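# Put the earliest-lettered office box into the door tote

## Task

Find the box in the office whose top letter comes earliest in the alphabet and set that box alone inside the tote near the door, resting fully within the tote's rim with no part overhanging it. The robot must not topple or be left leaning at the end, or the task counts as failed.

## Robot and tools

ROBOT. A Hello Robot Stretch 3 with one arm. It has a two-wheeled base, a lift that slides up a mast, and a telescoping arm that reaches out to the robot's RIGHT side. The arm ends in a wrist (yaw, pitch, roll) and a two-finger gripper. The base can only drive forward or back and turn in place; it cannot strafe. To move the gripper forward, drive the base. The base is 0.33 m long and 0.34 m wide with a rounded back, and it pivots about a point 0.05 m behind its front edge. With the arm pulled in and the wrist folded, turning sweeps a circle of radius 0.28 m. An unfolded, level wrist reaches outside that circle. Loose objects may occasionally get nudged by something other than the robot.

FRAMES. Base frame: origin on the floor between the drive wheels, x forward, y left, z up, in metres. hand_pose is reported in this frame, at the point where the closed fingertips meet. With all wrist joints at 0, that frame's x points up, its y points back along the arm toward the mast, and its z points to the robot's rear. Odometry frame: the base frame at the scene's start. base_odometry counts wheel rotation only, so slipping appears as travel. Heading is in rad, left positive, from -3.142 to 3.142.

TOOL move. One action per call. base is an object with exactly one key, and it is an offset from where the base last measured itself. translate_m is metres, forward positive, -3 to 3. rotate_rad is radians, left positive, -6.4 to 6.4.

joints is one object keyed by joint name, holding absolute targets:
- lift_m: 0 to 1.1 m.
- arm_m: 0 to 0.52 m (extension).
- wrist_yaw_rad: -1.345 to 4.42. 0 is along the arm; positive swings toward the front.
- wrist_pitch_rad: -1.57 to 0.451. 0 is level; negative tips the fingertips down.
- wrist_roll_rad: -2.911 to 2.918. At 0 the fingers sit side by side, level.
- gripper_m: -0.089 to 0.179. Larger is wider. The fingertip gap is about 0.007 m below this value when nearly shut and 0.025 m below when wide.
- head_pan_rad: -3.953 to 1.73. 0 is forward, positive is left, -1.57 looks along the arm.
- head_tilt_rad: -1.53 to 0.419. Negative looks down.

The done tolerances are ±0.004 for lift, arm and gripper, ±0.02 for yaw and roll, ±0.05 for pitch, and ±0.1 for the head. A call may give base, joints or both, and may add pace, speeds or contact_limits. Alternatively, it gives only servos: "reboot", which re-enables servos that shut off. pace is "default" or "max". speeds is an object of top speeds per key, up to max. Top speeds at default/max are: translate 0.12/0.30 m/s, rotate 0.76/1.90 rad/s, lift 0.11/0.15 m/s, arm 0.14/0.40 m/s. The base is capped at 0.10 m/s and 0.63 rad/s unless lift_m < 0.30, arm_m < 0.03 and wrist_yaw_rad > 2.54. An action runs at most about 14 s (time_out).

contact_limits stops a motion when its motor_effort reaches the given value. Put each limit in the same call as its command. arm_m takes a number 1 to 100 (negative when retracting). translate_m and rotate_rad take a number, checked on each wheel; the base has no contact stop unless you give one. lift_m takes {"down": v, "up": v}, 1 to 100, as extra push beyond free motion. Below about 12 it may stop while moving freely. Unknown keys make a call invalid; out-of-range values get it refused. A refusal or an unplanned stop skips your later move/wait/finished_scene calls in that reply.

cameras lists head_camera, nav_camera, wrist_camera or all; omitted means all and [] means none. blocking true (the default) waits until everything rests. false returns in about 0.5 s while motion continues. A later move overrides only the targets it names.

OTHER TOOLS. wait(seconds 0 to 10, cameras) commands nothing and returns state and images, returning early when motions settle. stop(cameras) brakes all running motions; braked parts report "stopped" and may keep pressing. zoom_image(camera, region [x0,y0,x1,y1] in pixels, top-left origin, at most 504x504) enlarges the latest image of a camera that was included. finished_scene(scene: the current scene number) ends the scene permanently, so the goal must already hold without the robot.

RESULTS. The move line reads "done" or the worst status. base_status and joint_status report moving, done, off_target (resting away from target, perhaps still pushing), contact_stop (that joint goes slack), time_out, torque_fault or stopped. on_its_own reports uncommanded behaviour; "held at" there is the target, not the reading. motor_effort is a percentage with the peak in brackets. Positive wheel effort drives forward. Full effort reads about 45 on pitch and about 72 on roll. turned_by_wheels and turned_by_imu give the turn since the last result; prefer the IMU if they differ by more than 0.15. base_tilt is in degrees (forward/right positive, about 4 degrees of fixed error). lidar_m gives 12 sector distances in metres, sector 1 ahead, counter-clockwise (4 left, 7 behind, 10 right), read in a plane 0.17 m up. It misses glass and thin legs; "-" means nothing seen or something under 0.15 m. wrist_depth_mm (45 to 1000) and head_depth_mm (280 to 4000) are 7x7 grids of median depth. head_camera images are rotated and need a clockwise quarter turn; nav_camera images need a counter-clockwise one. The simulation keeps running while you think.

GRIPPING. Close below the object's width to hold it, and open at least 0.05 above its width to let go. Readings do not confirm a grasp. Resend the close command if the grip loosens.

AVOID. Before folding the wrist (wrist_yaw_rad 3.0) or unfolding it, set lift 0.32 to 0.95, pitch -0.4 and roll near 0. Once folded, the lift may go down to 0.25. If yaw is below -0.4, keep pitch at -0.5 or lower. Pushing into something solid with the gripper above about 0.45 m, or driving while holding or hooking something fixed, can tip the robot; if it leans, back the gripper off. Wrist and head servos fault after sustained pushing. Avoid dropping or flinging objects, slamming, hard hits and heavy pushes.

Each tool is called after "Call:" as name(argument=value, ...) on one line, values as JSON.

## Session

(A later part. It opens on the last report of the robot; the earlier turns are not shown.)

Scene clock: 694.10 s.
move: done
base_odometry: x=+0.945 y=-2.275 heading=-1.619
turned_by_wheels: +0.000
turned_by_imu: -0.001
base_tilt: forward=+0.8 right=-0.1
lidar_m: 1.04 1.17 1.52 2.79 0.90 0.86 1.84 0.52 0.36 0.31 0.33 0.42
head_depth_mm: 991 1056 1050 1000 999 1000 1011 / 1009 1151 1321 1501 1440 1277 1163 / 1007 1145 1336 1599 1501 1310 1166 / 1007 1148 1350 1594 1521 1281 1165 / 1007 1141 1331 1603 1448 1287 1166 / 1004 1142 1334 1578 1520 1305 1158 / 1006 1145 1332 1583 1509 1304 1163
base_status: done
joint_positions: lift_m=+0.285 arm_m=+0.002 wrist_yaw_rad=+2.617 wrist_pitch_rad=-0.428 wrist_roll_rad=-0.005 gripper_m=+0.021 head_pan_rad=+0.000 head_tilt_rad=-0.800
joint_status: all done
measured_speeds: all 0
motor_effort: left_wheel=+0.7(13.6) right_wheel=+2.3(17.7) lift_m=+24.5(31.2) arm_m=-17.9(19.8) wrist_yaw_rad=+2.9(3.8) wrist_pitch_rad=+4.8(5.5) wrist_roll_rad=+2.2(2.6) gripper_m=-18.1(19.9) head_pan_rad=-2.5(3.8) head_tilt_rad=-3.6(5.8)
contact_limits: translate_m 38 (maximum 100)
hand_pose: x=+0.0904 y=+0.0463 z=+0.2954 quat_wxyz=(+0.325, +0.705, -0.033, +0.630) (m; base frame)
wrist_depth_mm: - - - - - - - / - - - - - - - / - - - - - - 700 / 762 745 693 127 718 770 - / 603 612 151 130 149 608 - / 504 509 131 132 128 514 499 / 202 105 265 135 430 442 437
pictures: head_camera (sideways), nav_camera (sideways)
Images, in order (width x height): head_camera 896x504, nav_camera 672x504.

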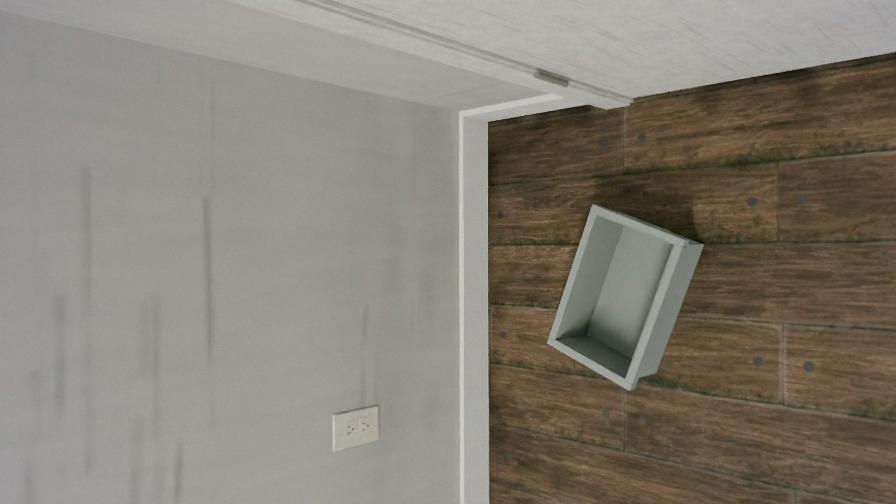

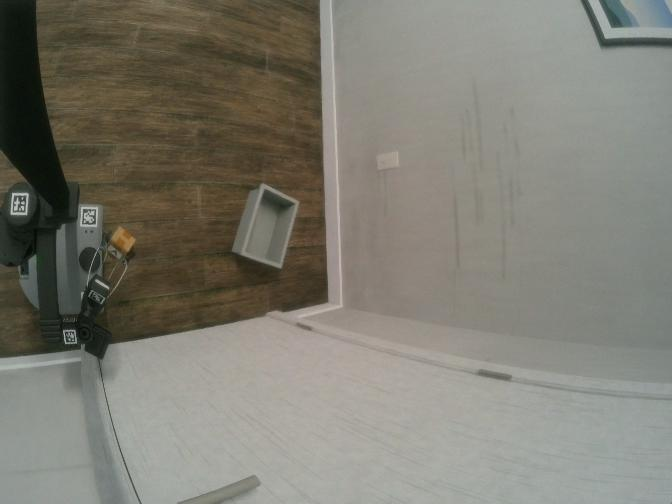

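Call:
move(base={"rotate_rad": 0.5}, contact_limits={"rotate_rad": 40}, pace="max", cameras=[])

Call:
move(base={"translate_m": 0.25}, contact_limits={"translate_m": 38}, pace="max", cameras=[])

Call:
move(base={"rotate_rad": 1.07}, joints={"head_pan_rad": -1.57, "head_tilt_rad": -0.9, "lift_m": 0.5}, contact_limits={"rotate_rad": 40}, pace="max", cameras=["head_camera"])

Scene clock: 741.40 s.
move: done
base_odometry: x=+0.945 y=-2.275 heading=-1.120
turned_by_wheels: +0.500
turned_by_imu: +0.498
base_tilt: forward=+0.9 right=-0.3
lidar_m: 1.16 1.48 2.83 0.93 0.86 2.13 0.54 0.36 0.31 0.33 0.42 0.97
head_depth_mm: 993 1114 1260 1457 1507 1289 1168 / 1045 1167 1337 1555 1473 1276 1168 / 1086 1242 1424 1648 1501 1297 1159 / 1146 1315 1510 1717 1509 1311 1166 / 1205 1382 1614 1777 1502 1306 1156 / 1278 1486 1739 1762 1506 1302 1165 / 1351 1572 1908 1784 1517 1311 1170
base_status: done
joint_positions: lift_m=+0.285 arm_m=+0.002 wrist_yaw_rad=+2.617 wrist_pitch_rad=-0.428 wrist_roll_rad=-0.005 gripper_m=+0.021 head_pan_rad=+0.000 head_tilt_rad=-0.800
joint_status: not commanded
measured_speeds: all 0
motor_effort: left_wheel=-8.6(16.5) right_wheel=+7.7(16.2) lift_m=+21.8(22.5) arm_m=-19.1(19.1) wrist_yaw_rad=+2.8(3.5) wrist_pitch_rad=+5.1(5.3) wrist_roll_rad=+2.3(2.6) gripper_m=-18.2(19.7) head_pan_rad=-2.0(2.7) head_tilt_rad=-2.8(4.5)
contact_limits: rotate_rad 40 (maximum 100)
hand_pose: x=+0.0904 y=+0.0463 z=+0.2954 quat_wxyz=(+0.325, +0.705, -0.033, +0.630) (m; base frame)
wrist_depth_mm: - - - - - - - / - - - - - - - / - - - - - - - / 753 752 689 128 732 765 773 / 604 612 151 130 150 618 623 / 511 509 130 132 128 518 515 / 202 105 265 136 427 443 441
pictures: none
No camera images: "cameras" was empty.

Scene clock: 743.53 s.
move: done
base_odometry: x=+1.054 y=-2.500 heading=-1.120
turned_by_wheels: +0.000
turned_by_imu: +0.000
base_tilt: forward=+1.0 right=-0.3
lidar_m: 0.93 1.19 2.61 1.29 1.07 2.77 0.70 0.45 0.42 0.43 0.55 0.92
head_depth_mm: 793 883 998 1155 1375 1316 1133 / 824 927 1056 1227 1424 1249 1145 / 868 978 1127 1326 1473 1317 1151 / 908 1028 1205 1435 1494 1302 1158 / 953 1102 1293 1558 1502 1301 1161 / 1012 1176 1395 1657 1504 1310 1171 / 1067 1250 1508 1733 1511 1313 1160
base_status: done
joint_positions: lift_m=+0.285 arm_m=+0.002 wrist_yaw_rad=+2.617 wrist_pitch_rad=-0.428 wrist_roll_rad=-0.005 gripper_m=+0.021 head_pan_rad=+0.000 head_tilt_rad=-0.800
joint_status: not commanded
measured_speeds: all 0
motor_effort: left_wheel=-4.3(15.1) right_wheel=+9.8(14.2) lift_m=+21.9(22.3) arm_m=-19.9(20.5) wrist_yaw_rad=+2.9(3.4) wrist_pitch_rad=+5.3(5.5) wrist_roll_rad=+2.3(2.5) gripper_m=-18.4(19.7) head_pan_rad=-1.1(3.3) head_tilt_rad=-3.0(4.5)
contact_limits: translate_m 38 (maximum 100)
hand_pose: x=+0.0904 y=+0.0464 z=+0.2954 quat_wxyz=(+0.325, +0.705, -0.033, +0.630) (m; base frame)
wrist_depth_mm: - - - - - - - / - - - - - - - / - - - - - - 948 / 766 745 691 127 732 781 758 / 608 619 151 130 149 623 611 / 510 511 131 133 128 508 521 / 201 105 268 135 424 447 441
pictures: none
No camera images: "cameras" was empty.

Scene clock: 745.83 s.
move: done
base_odometry: x=+1.054 y=-2.500 heading=-0.050
turned_by_wheels: +1.070
turned_by_imu: +1.065
base_tilt: forward=+0.9 right=-0.2
lidar_m: 2.67 1.27 0.96 2.63 0.69 0.45 0.42 0.43 0.55 0.92 0.94 1.20
head_depth_mm: 845 980 1173 1337 1333 1245 1133 / 844 978 1169 1456 1410 1260 490 / 839 978 1155 1445 1411 1240 514 / 841 976 1155 1433 1422 1228 563 / 831 968 1148 1419 1420 1242 1144 / 834 970 1140 1427 1405 1266 1131 / 831 964 1146 1405 1421 1256 1138
base_status: done
joint_positions: lift_m=+0.500 arm_m=+0.002 wrist_yaw_rad=+2.617 wrist_pitch_rad=-0.427 wrist_roll_rad=-0.005 gripper_m=+0.021 head_pan_rad=-1.583 head_tilt_rad=-0.900
joint_status: all done
measured_speeds: translate_m=+0.000 rotate_rad=+0.000 lift_m=+0.000 arm_m=+0.000 wrist_yaw_rad=+0.000 wrist_pitch_rad=+0.000 wrist_roll_rad=+0.000 head_pan_rad=+0.024 head_tilt_rad=+0.000
motor_effort: left_wheel=-8.7(15.7) right_wheel=+9.0(16.2) lift_m=+30.1(33.3) arm_m=-19.8(21.0) wrist_yaw_rad=+3.1(3.5) wrist_pitch_rad=+4.7(5.3) wrist_roll_rad=+2.3(2.5) gripper_m=-17.9(19.4) head_pan_rad=+2.6(6.1) head_tilt_rad=-5.2(7.3)
contact_limits: rotate_rad 40 (maximum 100)
hand_pose: x=+0.0905 y=+0.0465 z=+0.5106 quat_wxyz=(+0.324, +0.705, -0.033, +0.630) (m; base frame)
wrist_depth_mm: - - - - - - - / - - - - - - - / - - - - - - - / - - - 128 - - - / 923 907 152 130 150 912 923 / 777 784 131 132 128 761 774 / 207 624 633 136 624 654 663
pictures: head_camera (sideways)
Images, in order (width x height): head_camera 896x504.

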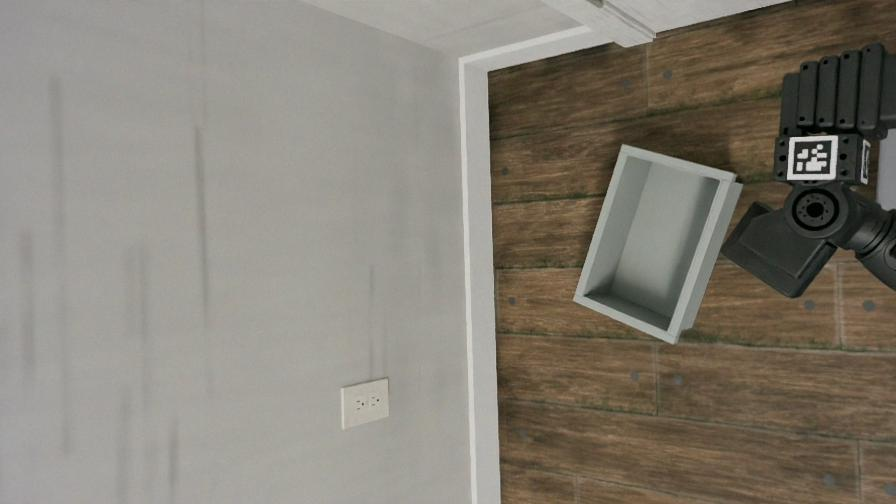

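Call:
move(base={"translate_m": 0.028}, joints={"wrist_yaw_rad": 0.0}, contact_limits={"translate_m": 38}, cameras=[])

Call:
move(joints={"wrist_pitch_rad": -1.57, "wrist_roll_rad": 0.36, "arm_m": 0.385}, cameras=["head_camera", "wrist_camera"])

Scene clock: 757.30 s.
move: done
base_odometry: x=+1.081 y=-2.502 heading=-0.051
turned_by_wheels: +0.000
turned_by_imu: +0.001
base_tilt: forward=+0.8 right=-0.2
lidar_m: 2.66 1.27 0.95 2.79 0.74 0.48 0.45 0.46 0.59 0.92 0.94 1.20
head_depth_mm: 838 974 1166 1379 1366 1259 1141 / 839 975 1164 1436 1426 1247 490 / 842 971 1156 1434 1415 782 513 / 834 964 1150 1432 1412 1209 1106 / 834 967 1152 1432 1422 1244 1131 / 832 962 1144 1410 1408 1257 1134 / 832 962 1148 1424 1424 1269 1132
base_status: done
joint_positions: lift_m=+0.500 arm_m=+0.002 wrist_yaw_rad=+0.003 wrist_pitch_rad=-0.427 wrist_roll_rad=-0.005 gripper_m=+0.021 head_pan_rad=-1.570 head_tilt_rad=-0.900
joint_status: all done
measured_speeds: all 0
motor_effort: left_wheel=+1.2(6.2) right_wheel=+8.1(13.4) lift_m=+27.2(28.6) arm_m=-17.2(18.6) wrist_yaw_rad=-2.6(5.7) wrist_pitch_rad=+4.9(5.2) wrist_roll_rad=+2.3(2.5) gripper_m=-18.7(19.5) head_pan_rad=+3.1(4.7) head_tilt_rad=-4.3(5.7)
contact_limits: translate_m 38 (maximum 100)
hand_pose: x=-0.0208 y=-0.3700 z=+0.5106 quat_wxyz=(+0.693, +0.152, -0.689, -0.149) (m; base frame)
wrist_depth_mm: - - - - - - - / - - - - - - - / - - - - - - - / - - 131 127 124 - - / - - 134 129 128 - 409 / 773 787 131 133 128 525 446 / 661 623 627 135 533 560 496
pictures: none
No camera images: "cameras" was empty.

Scene clock: 761.33 s.
move: done
base_odometry: x=+1.081 y=-2.502 heading=-0.051
turned_by_wheels: +0.000
turned_by_imu: +0.001
base_tilt: forward=+1.0 right=-0.2
lidar_m: 2.66 1.27 0.95 2.79 0.74 0.48 0.45 0.46 0.59 0.92 0.93 1.20
head_depth_mm: 839 973 1162 1370 1361 1243 1117 / 841 973 1155 768 632 560 506 / 837 972 1159 756 1236 1256 1134 / 833 967 1147 1427 1336 1242 1129 / 833 967 1153 1427 1422 1238 1142 / 831 968 1154 1409 1417 1255 1137 / 831 966 1144 1420 1415 1270 1131
base_status: not commanded
joint_positions: lift_m=+0.500 arm_m=+0.385 wrist_yaw_rad=+0.003 wrist_pitch_rad=-1.564 wrist_roll_rad=+0.356 gripper_m=+0.021 head_pan_rad=-1.570 head_tilt_rad=-0.900
joint_status: all done
measured_speeds: all 0
motor_effort: left_wheel=+1.1(1.3) right_wheel=+7.6(8.7) lift_m=+25.4(27.4) arm_m=+21.3(24.4) wrist_yaw_rad=-1.8(3.0) wrist_pitch_rad=-1.1(6.7) wrist_roll_rad=+2.2(5.0) gripper_m=-18.8(19.8) head_pan_rad=+2.1(4.3) head_tilt_rad=-4.8(5.6)
contact_limits: translate_m 38 (maximum 100)
hand_pose: x=-0.0217 y=-0.5075 z=+0.3823 quat_wxyz=(+0.406, +0.403, -0.581, -0.578) (m; base frame)
wrist_depth_mm: 510 512 509 500 500 498 385 / 527 520 519 513 508 507 459 / 536 530 516 405 515 518 475 / 546 540 426 127 419 528 522 / 563 557 153 130 128 540 534 / 568 563 131 132 128 555 544 / 586 566 577 135 566 553 554
pictures: head_camera (sideways), wrist_camera
Images, in order (width x height): head_camera 896x504, wrist_camera 644x364.

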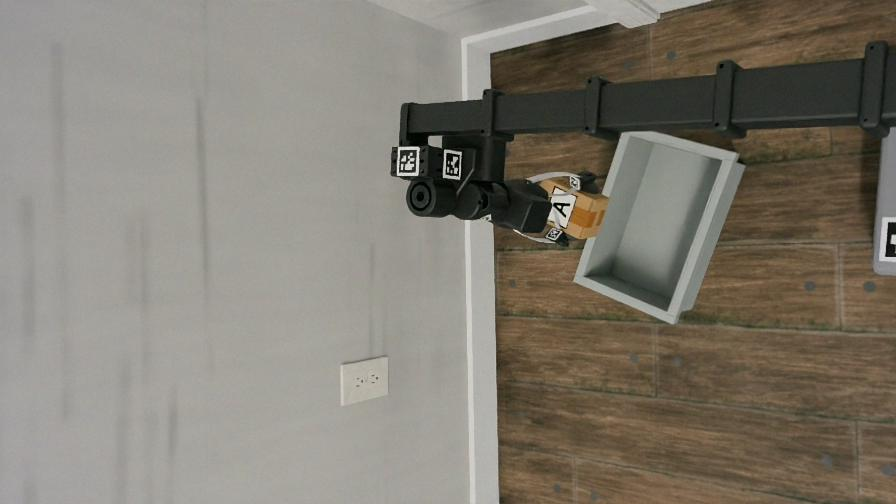

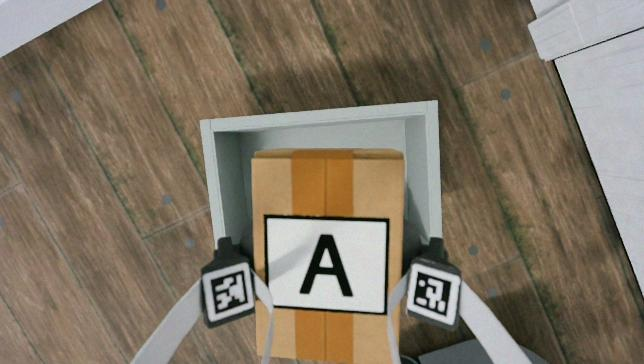

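Call:
move(joints={"arm_m": 0.36, "lift_m": 0.22}, cameras=["head_camera", "wrist_camera"])

Scene clock: 773.37 s.
move: done
base_odometry: x=+1.081 y=-2.502 heading=-0.051
turned_by_wheels: +0.000
turned_by_imu: +0.001
base_tilt: forward=+0.9 right=-0.1
lidar_m: 2.66 1.28 0.95 2.78 0.74 0.48 0.45 0.46 0.59 0.92 0.93 1.20
head_depth_mm: 841 975 1165 1364 1371 1271 1131 / 837 969 1166 1439 1411 1231 1108 / 835 975 1164 1437 958 1202 1114 / 834 965 1156 1423 1414 1216 1132 / 835 964 1151 1424 1413 1239 1129 / 835 967 1151 1419 1413 1256 1138 / 834 963 1150 1426 1411 1264 1136
base_status: not commanded
joint_positions: lift_m=+0.220 arm_m=+0.360 wrist_yaw_rad=+0.003 wrist_pitch_rad=-1.565 wrist_roll_rad=+0.356 gripper_m=+0.021 head_pan_rad=-1.570 head_tilt_rad=-0.900
joint_status: all done
measured_speeds: all 0
motor_effort: left_wheel=+1.0(1.3) right_wheel=+7.7(8.6) lift_m=+22.4(23.9) arm_m=-19.1(22.3) wrist_yaw_rad=-2.1(2.8) wrist_pitch_rad=-1.1(1.5) wrist_roll_rad=+2.1(2.4) gripper_m=-18.6(19.2) head_pan_rad=+2.3(3.9) head_tilt_rad=-3.6(5.1)
contact_limits: translate_m 38 (maximum 100)
hand_pose: x=-0.0217 y=-0.4823 z=+0.1023 quat_wxyz=(+0.406, +0.403, -0.581, -0.579) (m; base frame)
wrist_depth_mm: 137 136 135 134 138 151 - / 177 187 196 206 221 - - / - - - - - - - / - - 131 127 124 - - / - - 134 130 127 - 257 / - - 131 133 128 226 146 / - 104 201 136 187 185 171
pictures: head_camera (sideways), wrist_camera
Images, in order (width x height): head_camera 896x504, wrist_camera 644x364.

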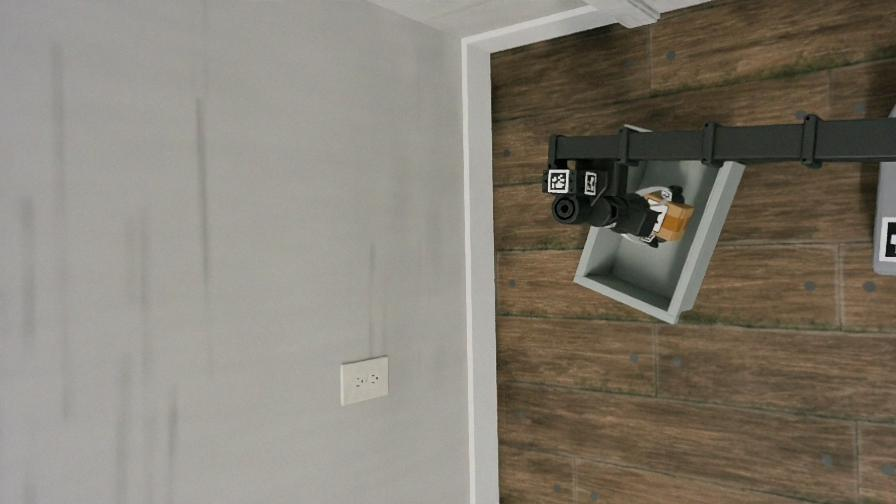

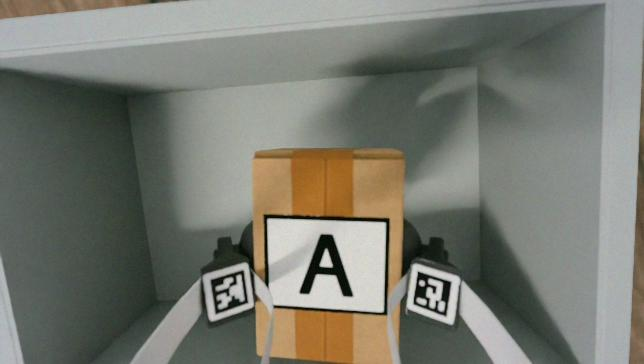

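Call:
move(joints={"lift_m": 0.155}, speeds={"lift_m": 0.04}, contact_limits={"lift_m": {"down": 14}}, cameras=["wrist_camera"])

Scene clock: 780.80 s.
move: done
base_odometry: x=+1.081 y=-2.502 heading=-0.051
turned_by_wheels: +0.000
turned_by_imu: +0.001
base_tilt: forward=+1.0 right=-0.2
lidar_m: 2.66 1.27 0.95 2.78 0.74 0.48 0.45 0.46 0.59 0.92 0.93 1.20
head_depth_mm: 845 976 1172 1375 1367 1271 1133 / 841 978 1159 1432 1411 1238 1118 / 839 971 1161 1433 1025 1202 1109 / 838 969 1154 1420 1417 1218 1137 / 836 965 1152 1421 1423 1241 1126 / 831 960 1145 1421 1418 1261 1133 / 831 964 1145 1410 1422 1261 1142
base_status: not commanded
joint_positions: lift_m=+0.155 arm_m=+0.360 wrist_yaw_rad=+0.003 wrist_pitch_rad=-1.565 wrist_roll_rad=+0.356 gripper_m=+0.021 head_pan_rad=-1.570 head_tilt_rad=-0.900
joint_status: all done
measured_speeds: all 0
motor_effort: left_wheel=+1.1(1.2) right_wheel=+8.4(8.7) lift_m=+22.3(25.5) arm_m=-15.5(17.0) wrist_yaw_rad=-2.1(2.6) wrist_pitch_rad=-0.9(1.6) wrist_roll_rad=+2.3(2.3) gripper_m=-18.1(19.4) head_pan_rad=+2.7(3.8) head_tilt_rad=-2.1(4.4)
contact_limits: lift_m down 14 (down: maximum 72; up: maximum 65); translate_m 38 (maximum 100)
hand_pose: x=-0.0217 y=-0.4823 z=+0.0373 quat_wxyz=(+0.406, +0.403, -0.581, -0.579) (m; base frame)
wrist_depth_mm: - 118 132 135 137 149 - / 180 189 187 187 185 185 - / 194 192 191 190 188 188 - / - 197 194 127 192 191 - / - - 134 129 148 196 - / - - 131 133 128 198 - / - 104 195 135 181 172 -
pictures: wrist_camera
Images, in order (width x height): wrist_camera 644x364.

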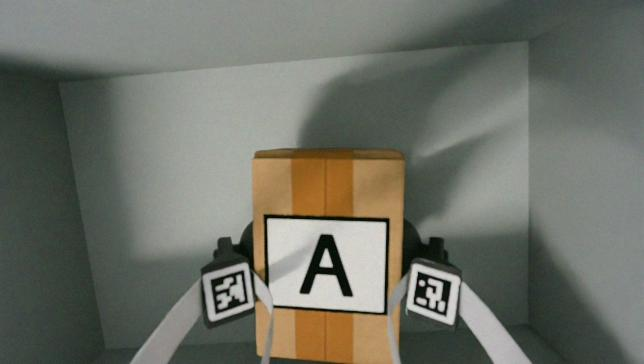

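Call:
move(joints={"lift_m": 0.13}, speeds={"lift_m": 0.03}, contact_limits={"lift_m": {"down": 13}}, cameras=["wrist_camera"])

Scene clock: 785.43 s.
move: contact_stop
base_odometry: x=+1.082 y=-2.502 heading=-0.051
turned_by_wheels: +0.000
turned_by_imu: +0.001
base_tilt: forward=+1.1 right=-0.3
lidar_m: 2.66 1.28 0.95 2.78 0.74 0.48 0.45 0.46 0.59 0.92 0.93 1.20
head_depth_mm: 844 978 1168 1374 1365 1264 1134 / 842 975 1159 1435 1411 1249 1124 / 840 970 1159 1443 1039 1125 1104 / 837 973 1151 1424 1424 1223 1142 / 828 972 1151 1439 1419 1236 1137 / 828 965 1143 1422 1423 1260 1130 / 831 970 1152 1413 1406 1265 1134
base_status: not commanded
joint_positions: lift_m=+0.137 arm_m=+0.360 wrist_yaw_rad=+0.003 wrist_pitch_rad=-1.569 wrist_roll_rad=+0.356 gripper_m=+0.021 head_pan_rad=-1.570 head_tilt_rad=-0.900
joint_status: lift_m contact_stop (moved -0.018 of -0.025)
measured_speeds: all 0
on_its_own: lift_m is slack since a contact_stop (your +0.130 is given up)
motor_effort: left_wheel=+0.4(1.2) right_wheel=+8.0(8.5) lift_m=+24.8(24.8) arm_m=-12.9(13.6) wrist_yaw_rad=-2.1(2.6) wrist_pitch_rad=-0.2(1.3) wrist_roll_rad=+2.2(2.3) gripper_m=-17.6(19.0) head_pan_rad=+2.7(3.9) head_tilt_rad=-2.7(3.9)
contact_limits: lift_m down 13 (down: maximum 72; up: maximum 65); translate_m 38 (maximum 100)
hand_pose: x=-0.0217 y=-0.4812 z=+0.0197 quat_wxyz=(+0.405, +0.404, -0.580, -0.580) (m; base frame)
wrist_depth_mm: - 119 135 137 141 150 - / 174 172 171 170 168 168 - / 176 176 174 172 173 171 - / 179 179 177 125 175 175 - / 183 183 180 128 148 178 - / 188 186 130 131 128 181 - / - 189 190 134 178 176 -
pictures: wrist_camera
Images, in order (width x height): wrist_camera 644x364.

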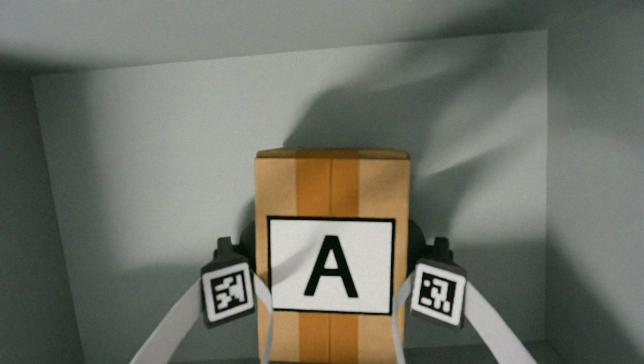

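Call:
move(joints={"gripper_m": 0.13, "lift_m": 0.138}, cameras=["wrist_camera"])

Call:
move(joints={"lift_m": 0.5}, pace="max", cameras=["wrist_camera"])

Scene clock: 789.67 s.
move: done
base_odometry: x=+1.082 y=-2.502 heading=-0.051
turned_by_wheels: +0.000
turned_by_imu: +0.001
base_tilt: forward=+1.0 right=-0.1
lidar_m: 2.67 1.27 0.95 2.79 0.74 0.48 0.45 0.46 0.59 0.92 0.93 1.20
head_depth_mm: 842 980 1163 1380 1366 1259 1131 / 836 972 1164 1432 1402 1258 1121 / 837 974 1158 1438 1032 1122 1102 / 837 971 1154 1435 1410 1220 1128 / 834 970 1153 1433 1414 1236 1135 / 830 965 1146 1414 1411 1260 1138 / 829 963 1145 1409 1420 1265 1135
base_status: not commanded
joint_positions: lift_m=+0.138 arm_m=+0.360 wrist_yaw_rad=+0.003 wrist_pitch_rad=-1.568 wrist_roll_rad=+0.356 gripper_m=+0.130 head_pan_rad=-1.570 head_tilt_rad=-0.900
joint_status: all done
measured_speeds: all 0
motor_effort: left_wheel=+0.3(0.6) right_wheel=+8.1(8.5) lift_m=+26.9(27.4) arm_m=-9.2(10.6) wrist_yaw_rad=-2.1(2.6) wrist_pitch_rad=-0.4(0.8) wrist_roll_rad=+2.3(2.3) gripper_m=-0.5(86.2) head_pan_rad=+2.4(3.2) head_tilt_rad=-2.5(3.5)
contact_limits: translate_m 38 (maximum 100)
hand_pose: x=-0.0217 y=-0.4814 z=+0.0204 quat_wxyz=(+0.405, +0.404, -0.580, -0.580) (m; base frame)
wrist_depth_mm: - 120 137 136 142 150 - / 173 171 171 170 168 168 - / 175 175 174 172 172 171 - / 180 179 178 127 174 174 - / 184 183 181 130 178 178 - / - 125 185 132 133 124 - / - 124 189 135 184 172 96
pictures: wrist_camera
Images, in order (width x height): wrist_camera 644x364.

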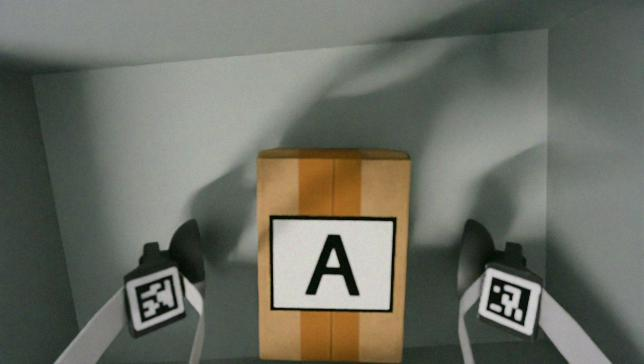

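Scene clock: 792.87 s.
move: done
base_odometry: x=+1.082 y=-2.502 heading=-0.051
turned_by_wheels: +0.000
turned_by_imu: +0.000
base_tilt: forward=+1.0 right=-0.2
lidar_m: 2.67 1.27 0.95 2.78 0.74 0.48 0.45 0.46 0.59 0.91 0.93 1.20
head_depth_mm: 844 975 1159 1378 1359 1259 1115 / 841 974 1162 1309 632 558 505 / 836 975 1161 738 1265 1243 1137 / 836 967 1155 1429 1331 1237 1132 / 836 967 1153 1427 1411 1237 1133 / 835 964 1153 1401 1426 1261 1137 / 834 958 1146 1418 1425 1262 1132
base_status: not commanded
joint_positions: lift_m=+0.500 arm_m=+0.360 wrist_yaw_rad=+0.003 wrist_pitch_rad=-1.568 wrist_roll_rad=+0.356 gripper_m=+0.130 head_pan_rad=-1.570 head_tilt_rad=-0.900
joint_status: all done
measured_speeds: all 0
motor_effort: left_wheel=+0.1(0.6) right_wheel=+7.4(8.1) lift_m=+30.5(33.5) arm_m=-6.7(9.5) wrist_yaw_rad=-2.2(2.7) wrist_pitch_rad=-0.6(0.8) wrist_roll_rad=+1.9(2.3) gripper_m=+0.1(1.3) head_pan_rad=+2.1(3.5) head_tilt_rad=-2.8(3.7)
contact_limits: translate_m 38 (maximum 100)
hand_pose: x=-0.0217 y=-0.4814 z=+0.3824 quat_wxyz=(+0.405, +0.404, -0.580, -0.580) (m; base frame)
wrist_depth_mm: 513 506 508 504 498 501 419 / 519 520 517 506 511 506 453 / 535 530 - - 516 514 481 / 549 547 436 484 528 522 521 / 562 552 552 556 545 533 544 / 567 124 554 545 561 124 548 / - 559 581 572 577 120 562
pictures: wrist_camera
Images, in order (width x height): wrist_camera 644x364.

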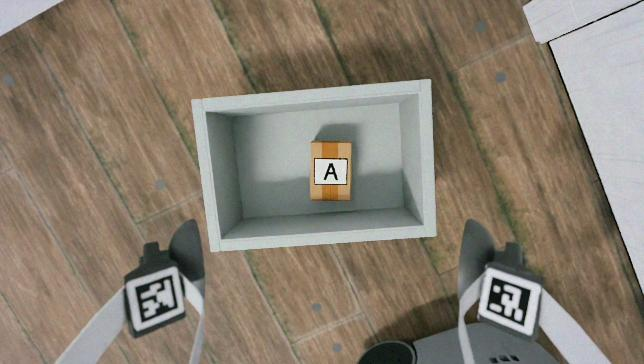

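Call:
move(joints={"arm_m": 0.0, "gripper_m": 0.04, "wrist_roll_rad": 0.0}, pace="max", cameras=[])

Call:
move(joints={"wrist_pitch_rad": -0.4, "head_pan_rad": 1.6, "head_tilt_rad": -0.35}, pace="max", cameras=[])

Call:
move(joints={"wrist_yaw_rad": 3.0}, pace="max", cameras=[])

Call:
move(joints={"head_pan_rad": 0.9}, pace="max", cameras=["head_camera", "nav_camera"])

Call:
move(joints={"head_pan_rad": 0.2}, pace="max", cameras=["head_camera", "nav_camera"])

Scene clock: 839.27 s.
move: done
base_odometry: x=+1.082 y=-2.502 heading=-0.051
turned_by_wheels: +0.000
turned_by_imu: +0.001
base_tilt: forward=+0.8 right=-0.1
lidar_m: 2.67 1.28 0.95 2.79 0.74 0.48 0.45 0.46 0.59 0.92 0.93 1.20
head_depth_mm: 840 972 1167 1379 1367 1259 1138 / 837 970 1158 1441 1409 1257 491 / 839 976 1154 1433 1426 1248 513 / 837 969 1159 1425 1420 1230 1105 / 835 963 1148 1420 1421 1238 1145 / 836 961 1146 1414 1412 1256 1147 / 830 963 1151 1415 1420 1262 1129
base_status: not commanded
joint_positions: lift_m=+0.500 arm_m=+0.002 wrist_yaw_rad=+0.003 wrist_pitch_rad=-1.568 wrist_roll_rad=+0.004 gripper_m=+0.040 head_pan_rad=-1.570 head_tilt_rad=-0.900
joint_status: all done
joint sent to its limit — arm_m, lower limit.
measured_speeds: all 0
motor_effort: left_wheel=+0.3(0.5) right_wheel=+7.3(7.8) lift_m=+23.9(30.5) arm_m=-18.3(22.5) wrist_yaw_rad=-1.7(2.6) wrist_pitch_rad=-0.4(1.0) wrist_roll_rad=-0.6(2.8) gripper_m=+0.1(86.0) head_pan_rad=+2.2(2.9) head_tilt_rad=-2.1(3.6)
contact_limits: translate_m 38 (maximum 100)
hand_pose: x=-0.0217 y=-0.1233 z=+0.3824 quat_wxyz=(+0.500, +0.499, -0.501, -0.500) (m; base frame)
wrist_depth_mm: 514 506 508 506 502 495 475 / 524 520 520 517 511 513 492 / 529 528 527 524 519 513 502 / 544 537 543 - - 532 512 / 557 548 551 - 149 542 524 / 567 563 128 382 128 550 556 / 595 578 582 - - 556 564
pictures: none
No camera images: "cameras" was empty.

Scene clock: 842.13 s.
move: done
base_odometry: x=+1.082 y=-2.502 heading=-0.051
turned_by_wheels: +0.000
turned_by_imu: +0.000
base_tilt: forward=+1.0 right=-0.1
lidar_m: 2.66 1.28 0.95 2.78 0.74 0.48 0.45 0.46 0.59 0.92 0.93 1.20
head_depth_mm: 3348 3587 3746 3811 2530 1757 1446 / 3352 3578 3708 3591 2491 1899 1513 / 3406 3541 3823 3774 2491 1882 1518 / 3405 3564 3788 3726 2491 1874 1514 / 3366 3535 3745 3497 2480 1874 1493 / 2050 2068 2111 2182 2216 1864 1509 / 1433 1455 1473 1498 1517 1557 1489
base_status: not commanded
joint_positions: lift_m=+0.500 arm_m=+0.002 wrist_yaw_rad=+0.003 wrist_pitch_rad=-0.421 wrist_roll_rad=+0.004 gripper_m=+0.040 head_pan_rad=+1.616 head_tilt_rad=-0.346
joint_status: all done
measured_speeds: translate_m=+0.000 rotate_rad=+0.000 lift_m=+0.000 arm_m=+0.000 wrist_yaw_rad=+0.000 wrist_pitch_rad=+0.000 wrist_roll_rad=+0.000 head_pan_rad=-0.024 head_tilt_rad=+0.000
motor_effort: left_wheel=+0.4(0.7) right_wheel=+7.0(7.6) lift_m=+20.5(23.9) arm_m=-5.9(19.0) wrist_yaw_rad=-2.1(2.6) wrist_pitch_rad=+3.6(5.1) wrist_roll_rad=-0.5(0.8) gripper_m=-0.4(1.1) head_pan_rad=-2.7(4.8) head_tilt_rad=+0.3(6.3)
contact_limits: translate_m 38 (maximum 100)
hand_pose: x=-0.0209 y=-0.3708 z=+0.5120 quat_wxyz=(+0.691, +0.149, -0.692, -0.147) (m; base frame)
wrist_depth_mm: - - - - - - - / - - - - - - - / - - - - - - - / - - - - - - - / - - - 157 155 - 411 / 761 783 127 733 132 743 439 / 667 696 600 679 635 630 497
pictures: none
No camera images: "cameras" was empty.

Scene clock: 843.97 s.
move: done
base_odometry: x=+1.082 y=-2.502 heading=-0.051
turned_by_wheels: +0.000
turned_by_imu: +0.000
base_tilt: forward=+1.0 right=-0.1
lidar_m: 2.66 1.28 0.95 2.78 0.74 0.48 0.45 0.46 0.59 0.92 0.93 1.20
head_depth_mm: 3340 3533 3735 3770 2409 1502 1429 / 3376 3552 3744 3483 2496 1879 1517 / 3354 3563 3730 3786 2492 1894 1499 / 3399 3554 3799 3699 2493 1863 1506 / 3350 3497 3747 3471 2451 1869 1499 / 2217 2210 2261 2303 2254 1869 1503 / 1504 1525 1538 1559 1562 1590 1482
base_status: not commanded
joint_positions: lift_m=+0.500 arm_m=+0.002 wrist_yaw_rad=+2.997 wrist_pitch_rad=-0.420 wrist_roll_rad=+0.004 gripper_m=+0.040 head_pan_rad=+1.603 head_tilt_rad=-0.347
joint_status: all done
measured_speeds: all 0
motor_effort: left_wheel=+0.3(0.6) right_wheel=+6.9(7.6) lift_m=+20.7(21.2) arm_m=+3.0(5.4) wrist_yaw_rad=+3.8(8.7) wrist_pitch_rad=+3.5(3.9) wrist_roll_rad=-0.9(0.9) gripper_m=-1.1(1.4) head_pan_rad=-2.0(4.3) head_tilt_rad=-2.0(2.7)
contact_limits: translate_m 38 (maximum 100)
hand_pose: x=+0.0112 y=+0.0750 z=+0.5122 quat_wxyz=(+0.198, +0.702, +0.097, +0.678) (m; base frame)
wrist_depth_mm: - 135 - - - - - / - 145 - - - - - / - 156 - - - - - / - 171 - - - - - / - 199 201 926 918 930 929 / 749 740 128 733 132 758 777 / 643 668 256 657 651 660 664
pictures: none
No camera images: "cameras" was empty.

Scene clock: 844.80 s.
move: done
base_odometry: x=+1.082 y=-2.502 heading=-0.051
turned_by_wheels: +0.000
turned_by_imu: +0.000
base_tilt: forward=+0.9 right=-0.2
lidar_m: 2.66 1.28 0.95 2.79 0.74 0.48 0.45 0.46 0.59 0.92 0.93 1.20
head_depth_mm: 1210 1300 1418 1571 1766 1810 1517 / 1091 1173 1275 1395 1529 1689 1511 / 993 1067 1138 1242 1342 1473 1511 / 920 975 1042 1118 1207 1314 1414 / 847 894 953 1015 1093 1176 1272 / 806 851 915 985 1071 1182 1314 / 894 972 1074 1179 1320 1485 1493
base_status: not commanded
joint_positions: lift_m=+0.500 arm_m=+0.002 wrist_yaw_rad=+2.997 wrist_pitch_rad=-0.420 wrist_roll_rad=+0.004 gripper_m=+0.040 head_pan_rad=+0.883 head_tilt_rad=-0.349
joint_status: all done
measured_speeds: all 0
motor_effort: left_wheel=+0.4(0.5) right_wheel=+7.0(7.6) lift_m=+21.1(21.5) arm_m=+6.6(6.6) wrist_yaw_rad=+3.9(4.1) wrist_pitch_rad=+3.7(3.9) wrist_roll_rad=-0.4(0.8) gripper_m=+0.2(1.3) head_pan_rad=-2.0(5.2) head_tilt_rad=-2.1(2.8)
contact_limits: translate_m 38 (maximum 100)
hand_pose: x=+0.0112 y=+0.0750 z=+0.5122 quat_wxyz=(+0.198, +0.702, +0.097, +0.678) (m; base frame)
wrist_depth_mm: - 135 - - - - - / - 145 - - - - - / - 156 - - - - - / - 172 - - - - - / - 197 201 927 940 916 906 / 754 764 128 726 133 767 777 / 645 678 257 667 649 659 663
pictures: head_camera (sideways), nav_camera (sideways)
Images, in order (width x height): head_camera 896x504, nav_camera 672x504.

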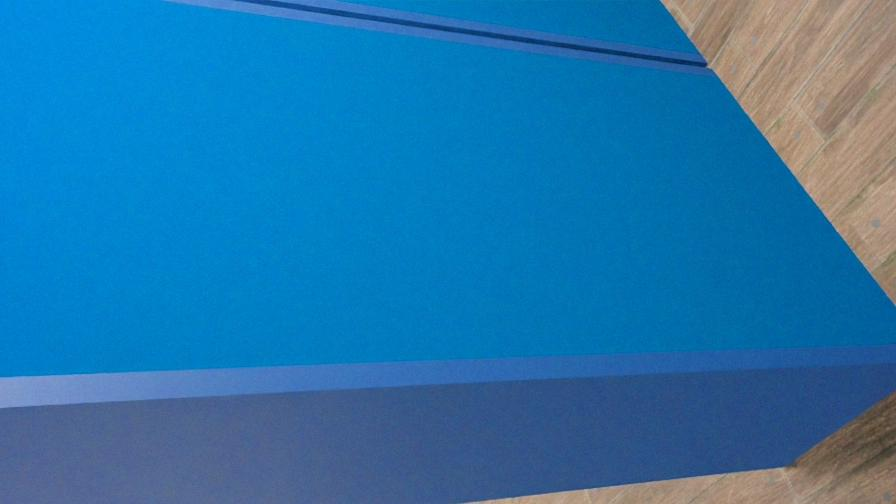

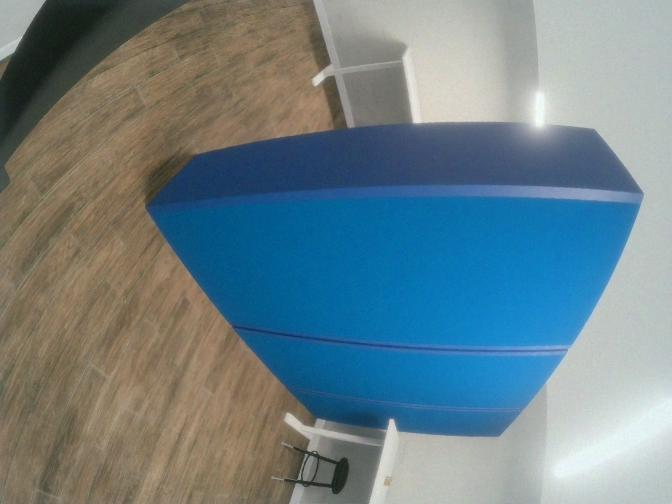

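Scene clock: 845.63 s.
move: done
base_odometry: x=+1.082 y=-2.502 heading=-0.051
turned_by_wheels: +0.000
turned_by_imu: +0.000
base_tilt: forward=+1.0 right=-0.1
lidar_m: 2.66 1.27 0.95 2.79 0.74 0.48 0.45 0.46 0.59 0.92 0.93 1.20
head_depth_mm: 2773 2906 3053 3270 2493 1886 1523 / 2803 2947 3131 3371 2466 1893 1507 / 2875 3013 3208 3359 2478 1869 1505 / 2911 3090 3204 3414 2479 1866 1497 / 2906 3091 3013 3106 2508 1879 1501 / 2166 2239 2330 2414 2342 1862 1492 / 1708 1748 1800 1848 1911 1797 1489
base_status: not commanded
joint_positions: lift_m=+0.500 arm_m=+0.002 wrist_yaw_rad=+2.997 wrist_pitch_rad=-0.420 wrist_roll_rad=+0.004 gripper_m=+0.040 head_pan_rad=+0.174 head_tilt_rad=-0.349
joint_status: all done
measured_speeds: all 0
motor_effort: left_wheel=+0.4(0.5) right_wheel=+6.7(7.5) lift_m=+21.3(21.3) arm_m=+10.1(10.5) wrist_yaw_rad=+3.4(4.0) wrist_pitch_rad=+3.6(3.9) wrist_roll_rad=-0.7(0.8) gripper_m=-0.3(1.7) head_pan_rad=+0.9(4.9) head_tilt_rad=-1.8(2.8)
contact_limits: translate_m 38 (maximum 100)
hand_pose: x=+0.0112 y=+0.0750 z=+0.5122 quat_wxyz=(+0.198, +0.702, +0.097, +0.678) (m; base frame)
wrist_depth_mm: - 135 - - - - - / - 145 - - - - - / - 155 - - - - - / - 172 - - - - - / - 199 200 925 928 911 917 / 765 754 128 745 132 769 769 / 642 686 256 666 646 664 655
pictures: head_camera (sideways), nav_camera (sideways)
Images, in order (width x height): head_camera 896x504, nav_camera 672x504.

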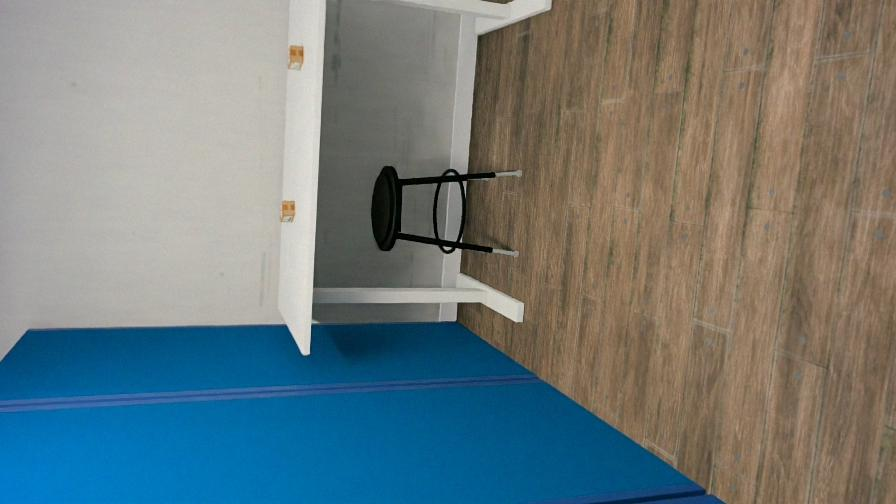

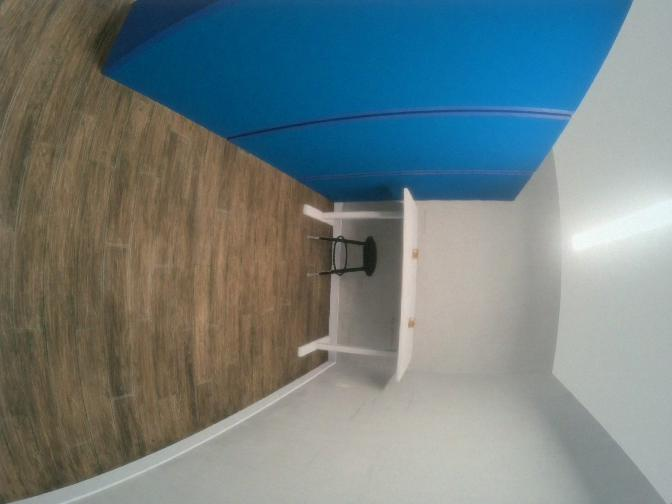

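Call:
zoom_image(camera="head_camera", region=[272, 192, 306, 228])

Call:
zoom_image(camera="head_camera", region=[278, 40, 312, 76])

Scaled by 14.000 from the camera's 896x504 image, which has a finer 1280x720 frame.

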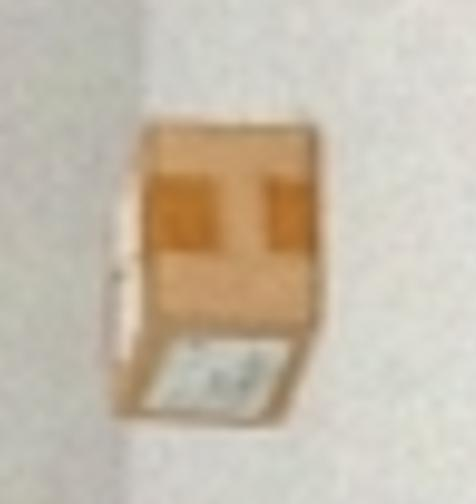

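Scaled by 14.000 from the camera's 896x504 image, which has a finer 1280x720 frame.

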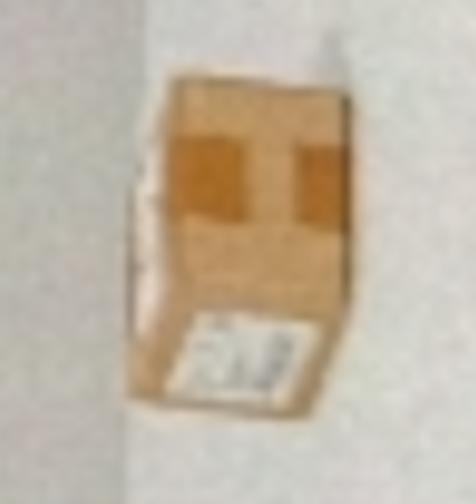

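Call:
move(base={"translate_m": 0.7}, joints={"lift_m": 0.285, "head_pan_rad": 0.1, "head_tilt_rad": -0.4}, contact_limits={"translate_m": 38}, pace="max", cameras=["head_camera"])

Scene clock: 858.30 s.
move: done
base_odometry: x=+1.781 y=-2.537 heading=-0.051
turned_by_wheels: +0.000
turned_by_imu: +0.001
base_tilt: forward=+1.0 right=-0.3
lidar_m: 2.23 1.38 0.94 0.88 0.89 1.24 1.14 1.16 0.91 0.86 0.87 1.12
head_depth_mm: 2189 2335 2255 2714 2297 1757 1447 / 2201 2334 2485 2771 2313 1772 1443 / 2223 2401 2483 2709 2328 1767 1436 / 2241 2380 2522 2783 2270 1759 1435 / 2255 2435 2465 2750 2271 1768 1434 / 2294 2430 2439 2753 2280 1753 1431 / 2214 2275 2209 2375 2151 1755 1437
base_status: done
joint_positions: lift_m=+0.285 arm_m=+0.002 wrist_yaw_rad=+2.998 wrist_pitch_rad=-0.419 wrist_roll_rad=+0.004 gripper_m=+0.040 head_pan_rad=+0.100 head_tilt_rad=-0.401
joint_status: all done
measured_speeds: all 0
motor_effort: left_wheel=+2.0(13.9) right_wheel=+6.3(18.5) lift_m=+22.8(23.1) arm_m=+19.6(21.0) wrist_yaw_rad=+2.8(3.7) wrist_pitch_rad=+3.0(3.7) wrist_roll_rad=-0.5(0.8) gripper_m=-0.5(1.3) head_pan_rad=-2.3(5.2) head_tilt_rad=-0.5(3.4)
contact_limits: translate_m 38 (maximum 100)
hand_pose: x=+0.0109 y=+0.0753 z=+0.2975 quat_wxyz=(+0.197, +0.702, +0.097, +0.678) (m; base frame)
wrist_depth_mm: - 135 - - - 961 - / - 146 - - - - - / - 156 186 - - - - / 780 173 734 756 764 786 754 / 616 577 199 625 629 619 612 / 513 505 128 482 133 516 512 / 443 286 255 286 431 447 444
pictures: head_camera (sideways)
Images, in order (width x height): head_camera 896x504.

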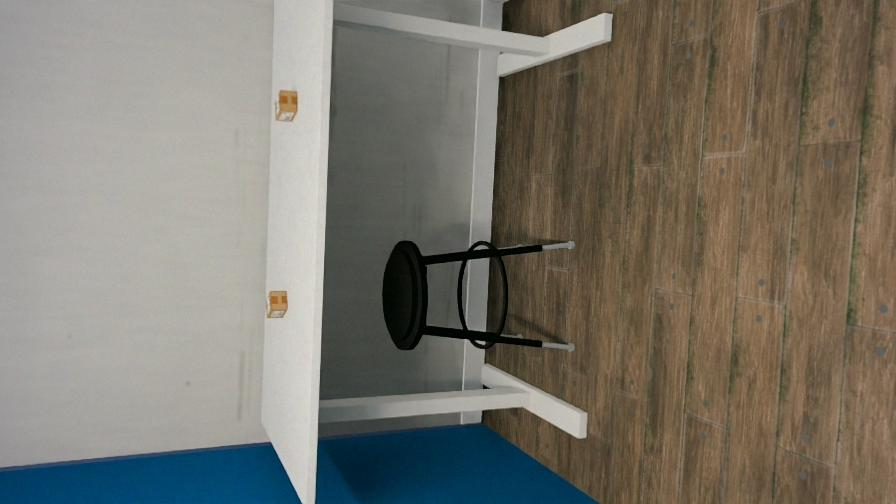

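Call:
zoom_image(camera="head_camera", region=[260, 284, 296, 324])

Call:
zoom_image(camera="head_camera", region=[268, 84, 304, 124])

Scaled by 12.600 from the camera's 896x504 image, which has a finer 1280x720 frame.

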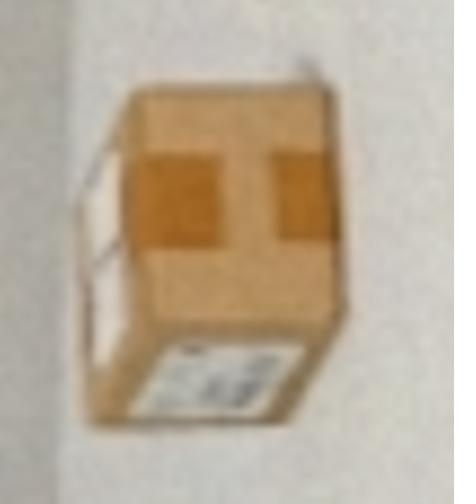

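Scaled by 12.600 from the camera's 896x504 image, which has a finer 1280x720 frame.

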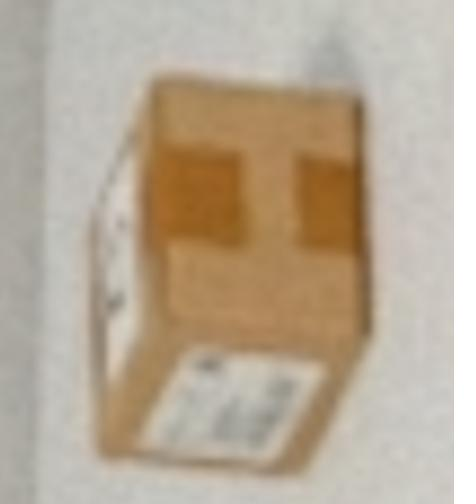

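Call:
move(base={"translate_m": 0.25}, contact_limits={"translate_m": 38}, pace="max", cameras=["head_camera", "nav_camera"])

Call:
zoom_image(camera="head_camera", region=[240, 290, 300, 360])

Call:
zoom_image(camera="head_camera", region=[250, 50, 310, 120])

Scene clock: 870.10 s.
move: done
base_odometry: x=+2.030 y=-2.550 heading=-0.050
turned_by_wheels: +0.000
turned_by_imu: +0.000
base_tilt: forward=+1.0 right=-0.1
lidar_m: 1.99 1.41 0.96 0.90 0.91 1.50 1.39 1.31 0.89 0.83 0.85 1.08
head_depth_mm: 2000 2135 1951 2392 2168 1763 1444 / 1998 2128 2234 2439 2298 1769 1445 / 2002 2164 2186 2527 2277 1768 1446 / 2071 2172 2192 2514 2203 1757 1434 / 2046 2179 2170 2450 2265 1762 1435 / 2049 2223 2108 2530 2165 1748 1442 / 2086 2210 1982 2315 2239 1770 1434
base_status: done
joint_positions: lift_m=+0.285 arm_m=+0.002 wrist_yaw_rad=+2.998 wrist_pitch_rad=-0.419 wrist_roll_rad=+0.004 gripper_m=+0.040 head_pan_rad=+0.100 head_tilt_rad=-0.401
joint_status: not commanded
measured_speeds: all 0
motor_effort: left_wheel=+5.8(10.7) right_wheel=-0.4(17.5) lift_m=+25.5(25.9) arm_m=+18.0(18.9) wrist_yaw_rad=+2.7(2.9) wrist_pitch_rad=+3.1(3.5) wrist_roll_rad=-0.7(0.8) gripper_m=-1.2(1.4) head_pan_rad=-3.7(4.8) head_tilt_rad=+2.9(3.5)
contact_limits: translate_m 38 (maximum 100)
hand_pose: x=+0.0109 y=+0.0753 z=+0.2975 quat_wxyz=(+0.197, +0.702, +0.097, +0.678) (m; base frame)
wrist_depth_mm: - 135 - - 910 - - / - 146 - - - - - / - 155 188 - - - - / 767 173 739 765 771 776 752 / 621 579 200 623 616 627 616 / 517 501 128 305 132 520 513 / 450 289 253 288 435 445 444
pictures: head_camera (sideways), nav_camera (sideways)
Images, in order (width x height): head_camera 896x504, nav_camera 672x504.

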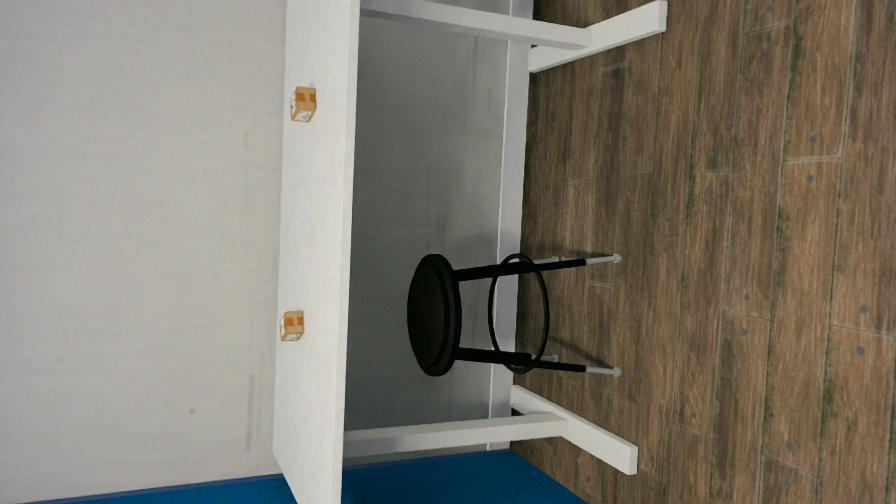

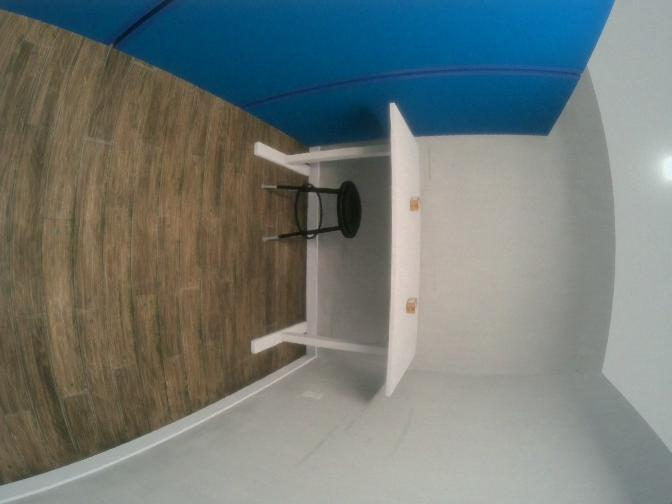

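Scaled by 7.200 from the camera's 896x504 image, which has a finer 1280x720 frame.

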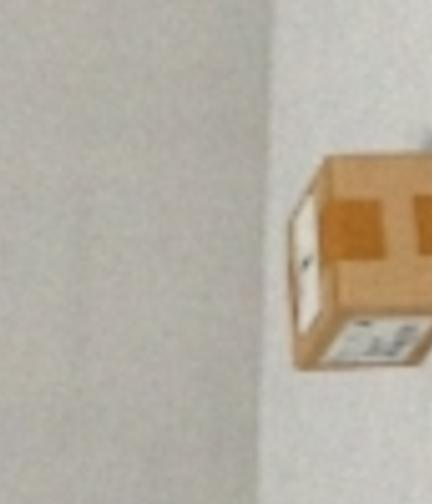

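Scaled by 7.200 from the camera's 896x504 image, which has a finer 1280x720 frame.

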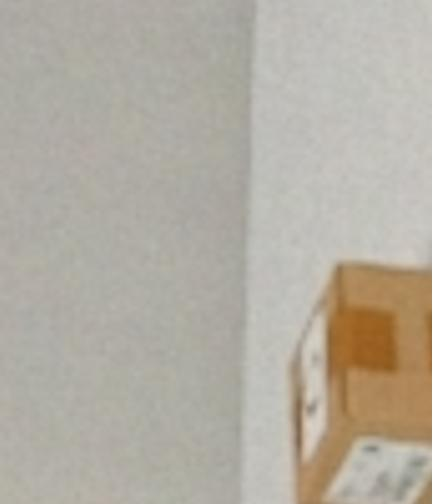

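Call:
zoom_image(camera="head_camera", region=[278, 306, 308, 344])

Call:
zoom_image(camera="head_camera", region=[288, 84, 320, 124])

Scaled by 13.263 from the camera's 896x504 image, which has a finer 1280x720 frame.

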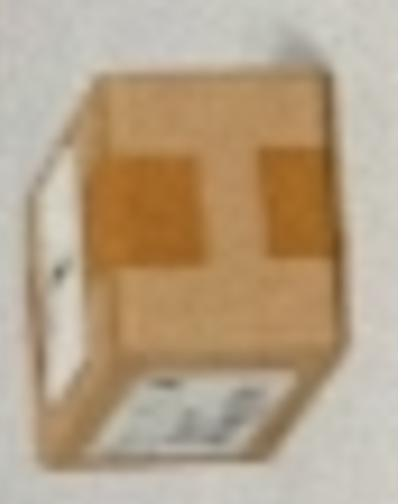

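Scaled by 12.600 from the camera's 896x504 image, which has a finer 1280x720 frame.

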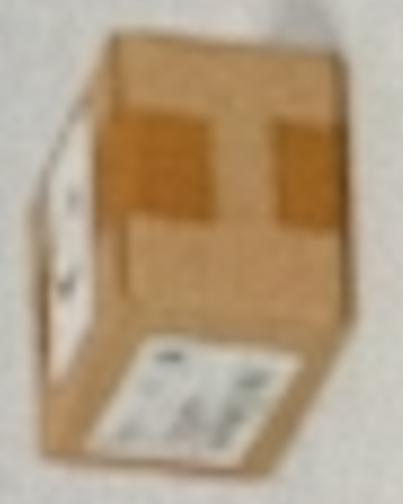

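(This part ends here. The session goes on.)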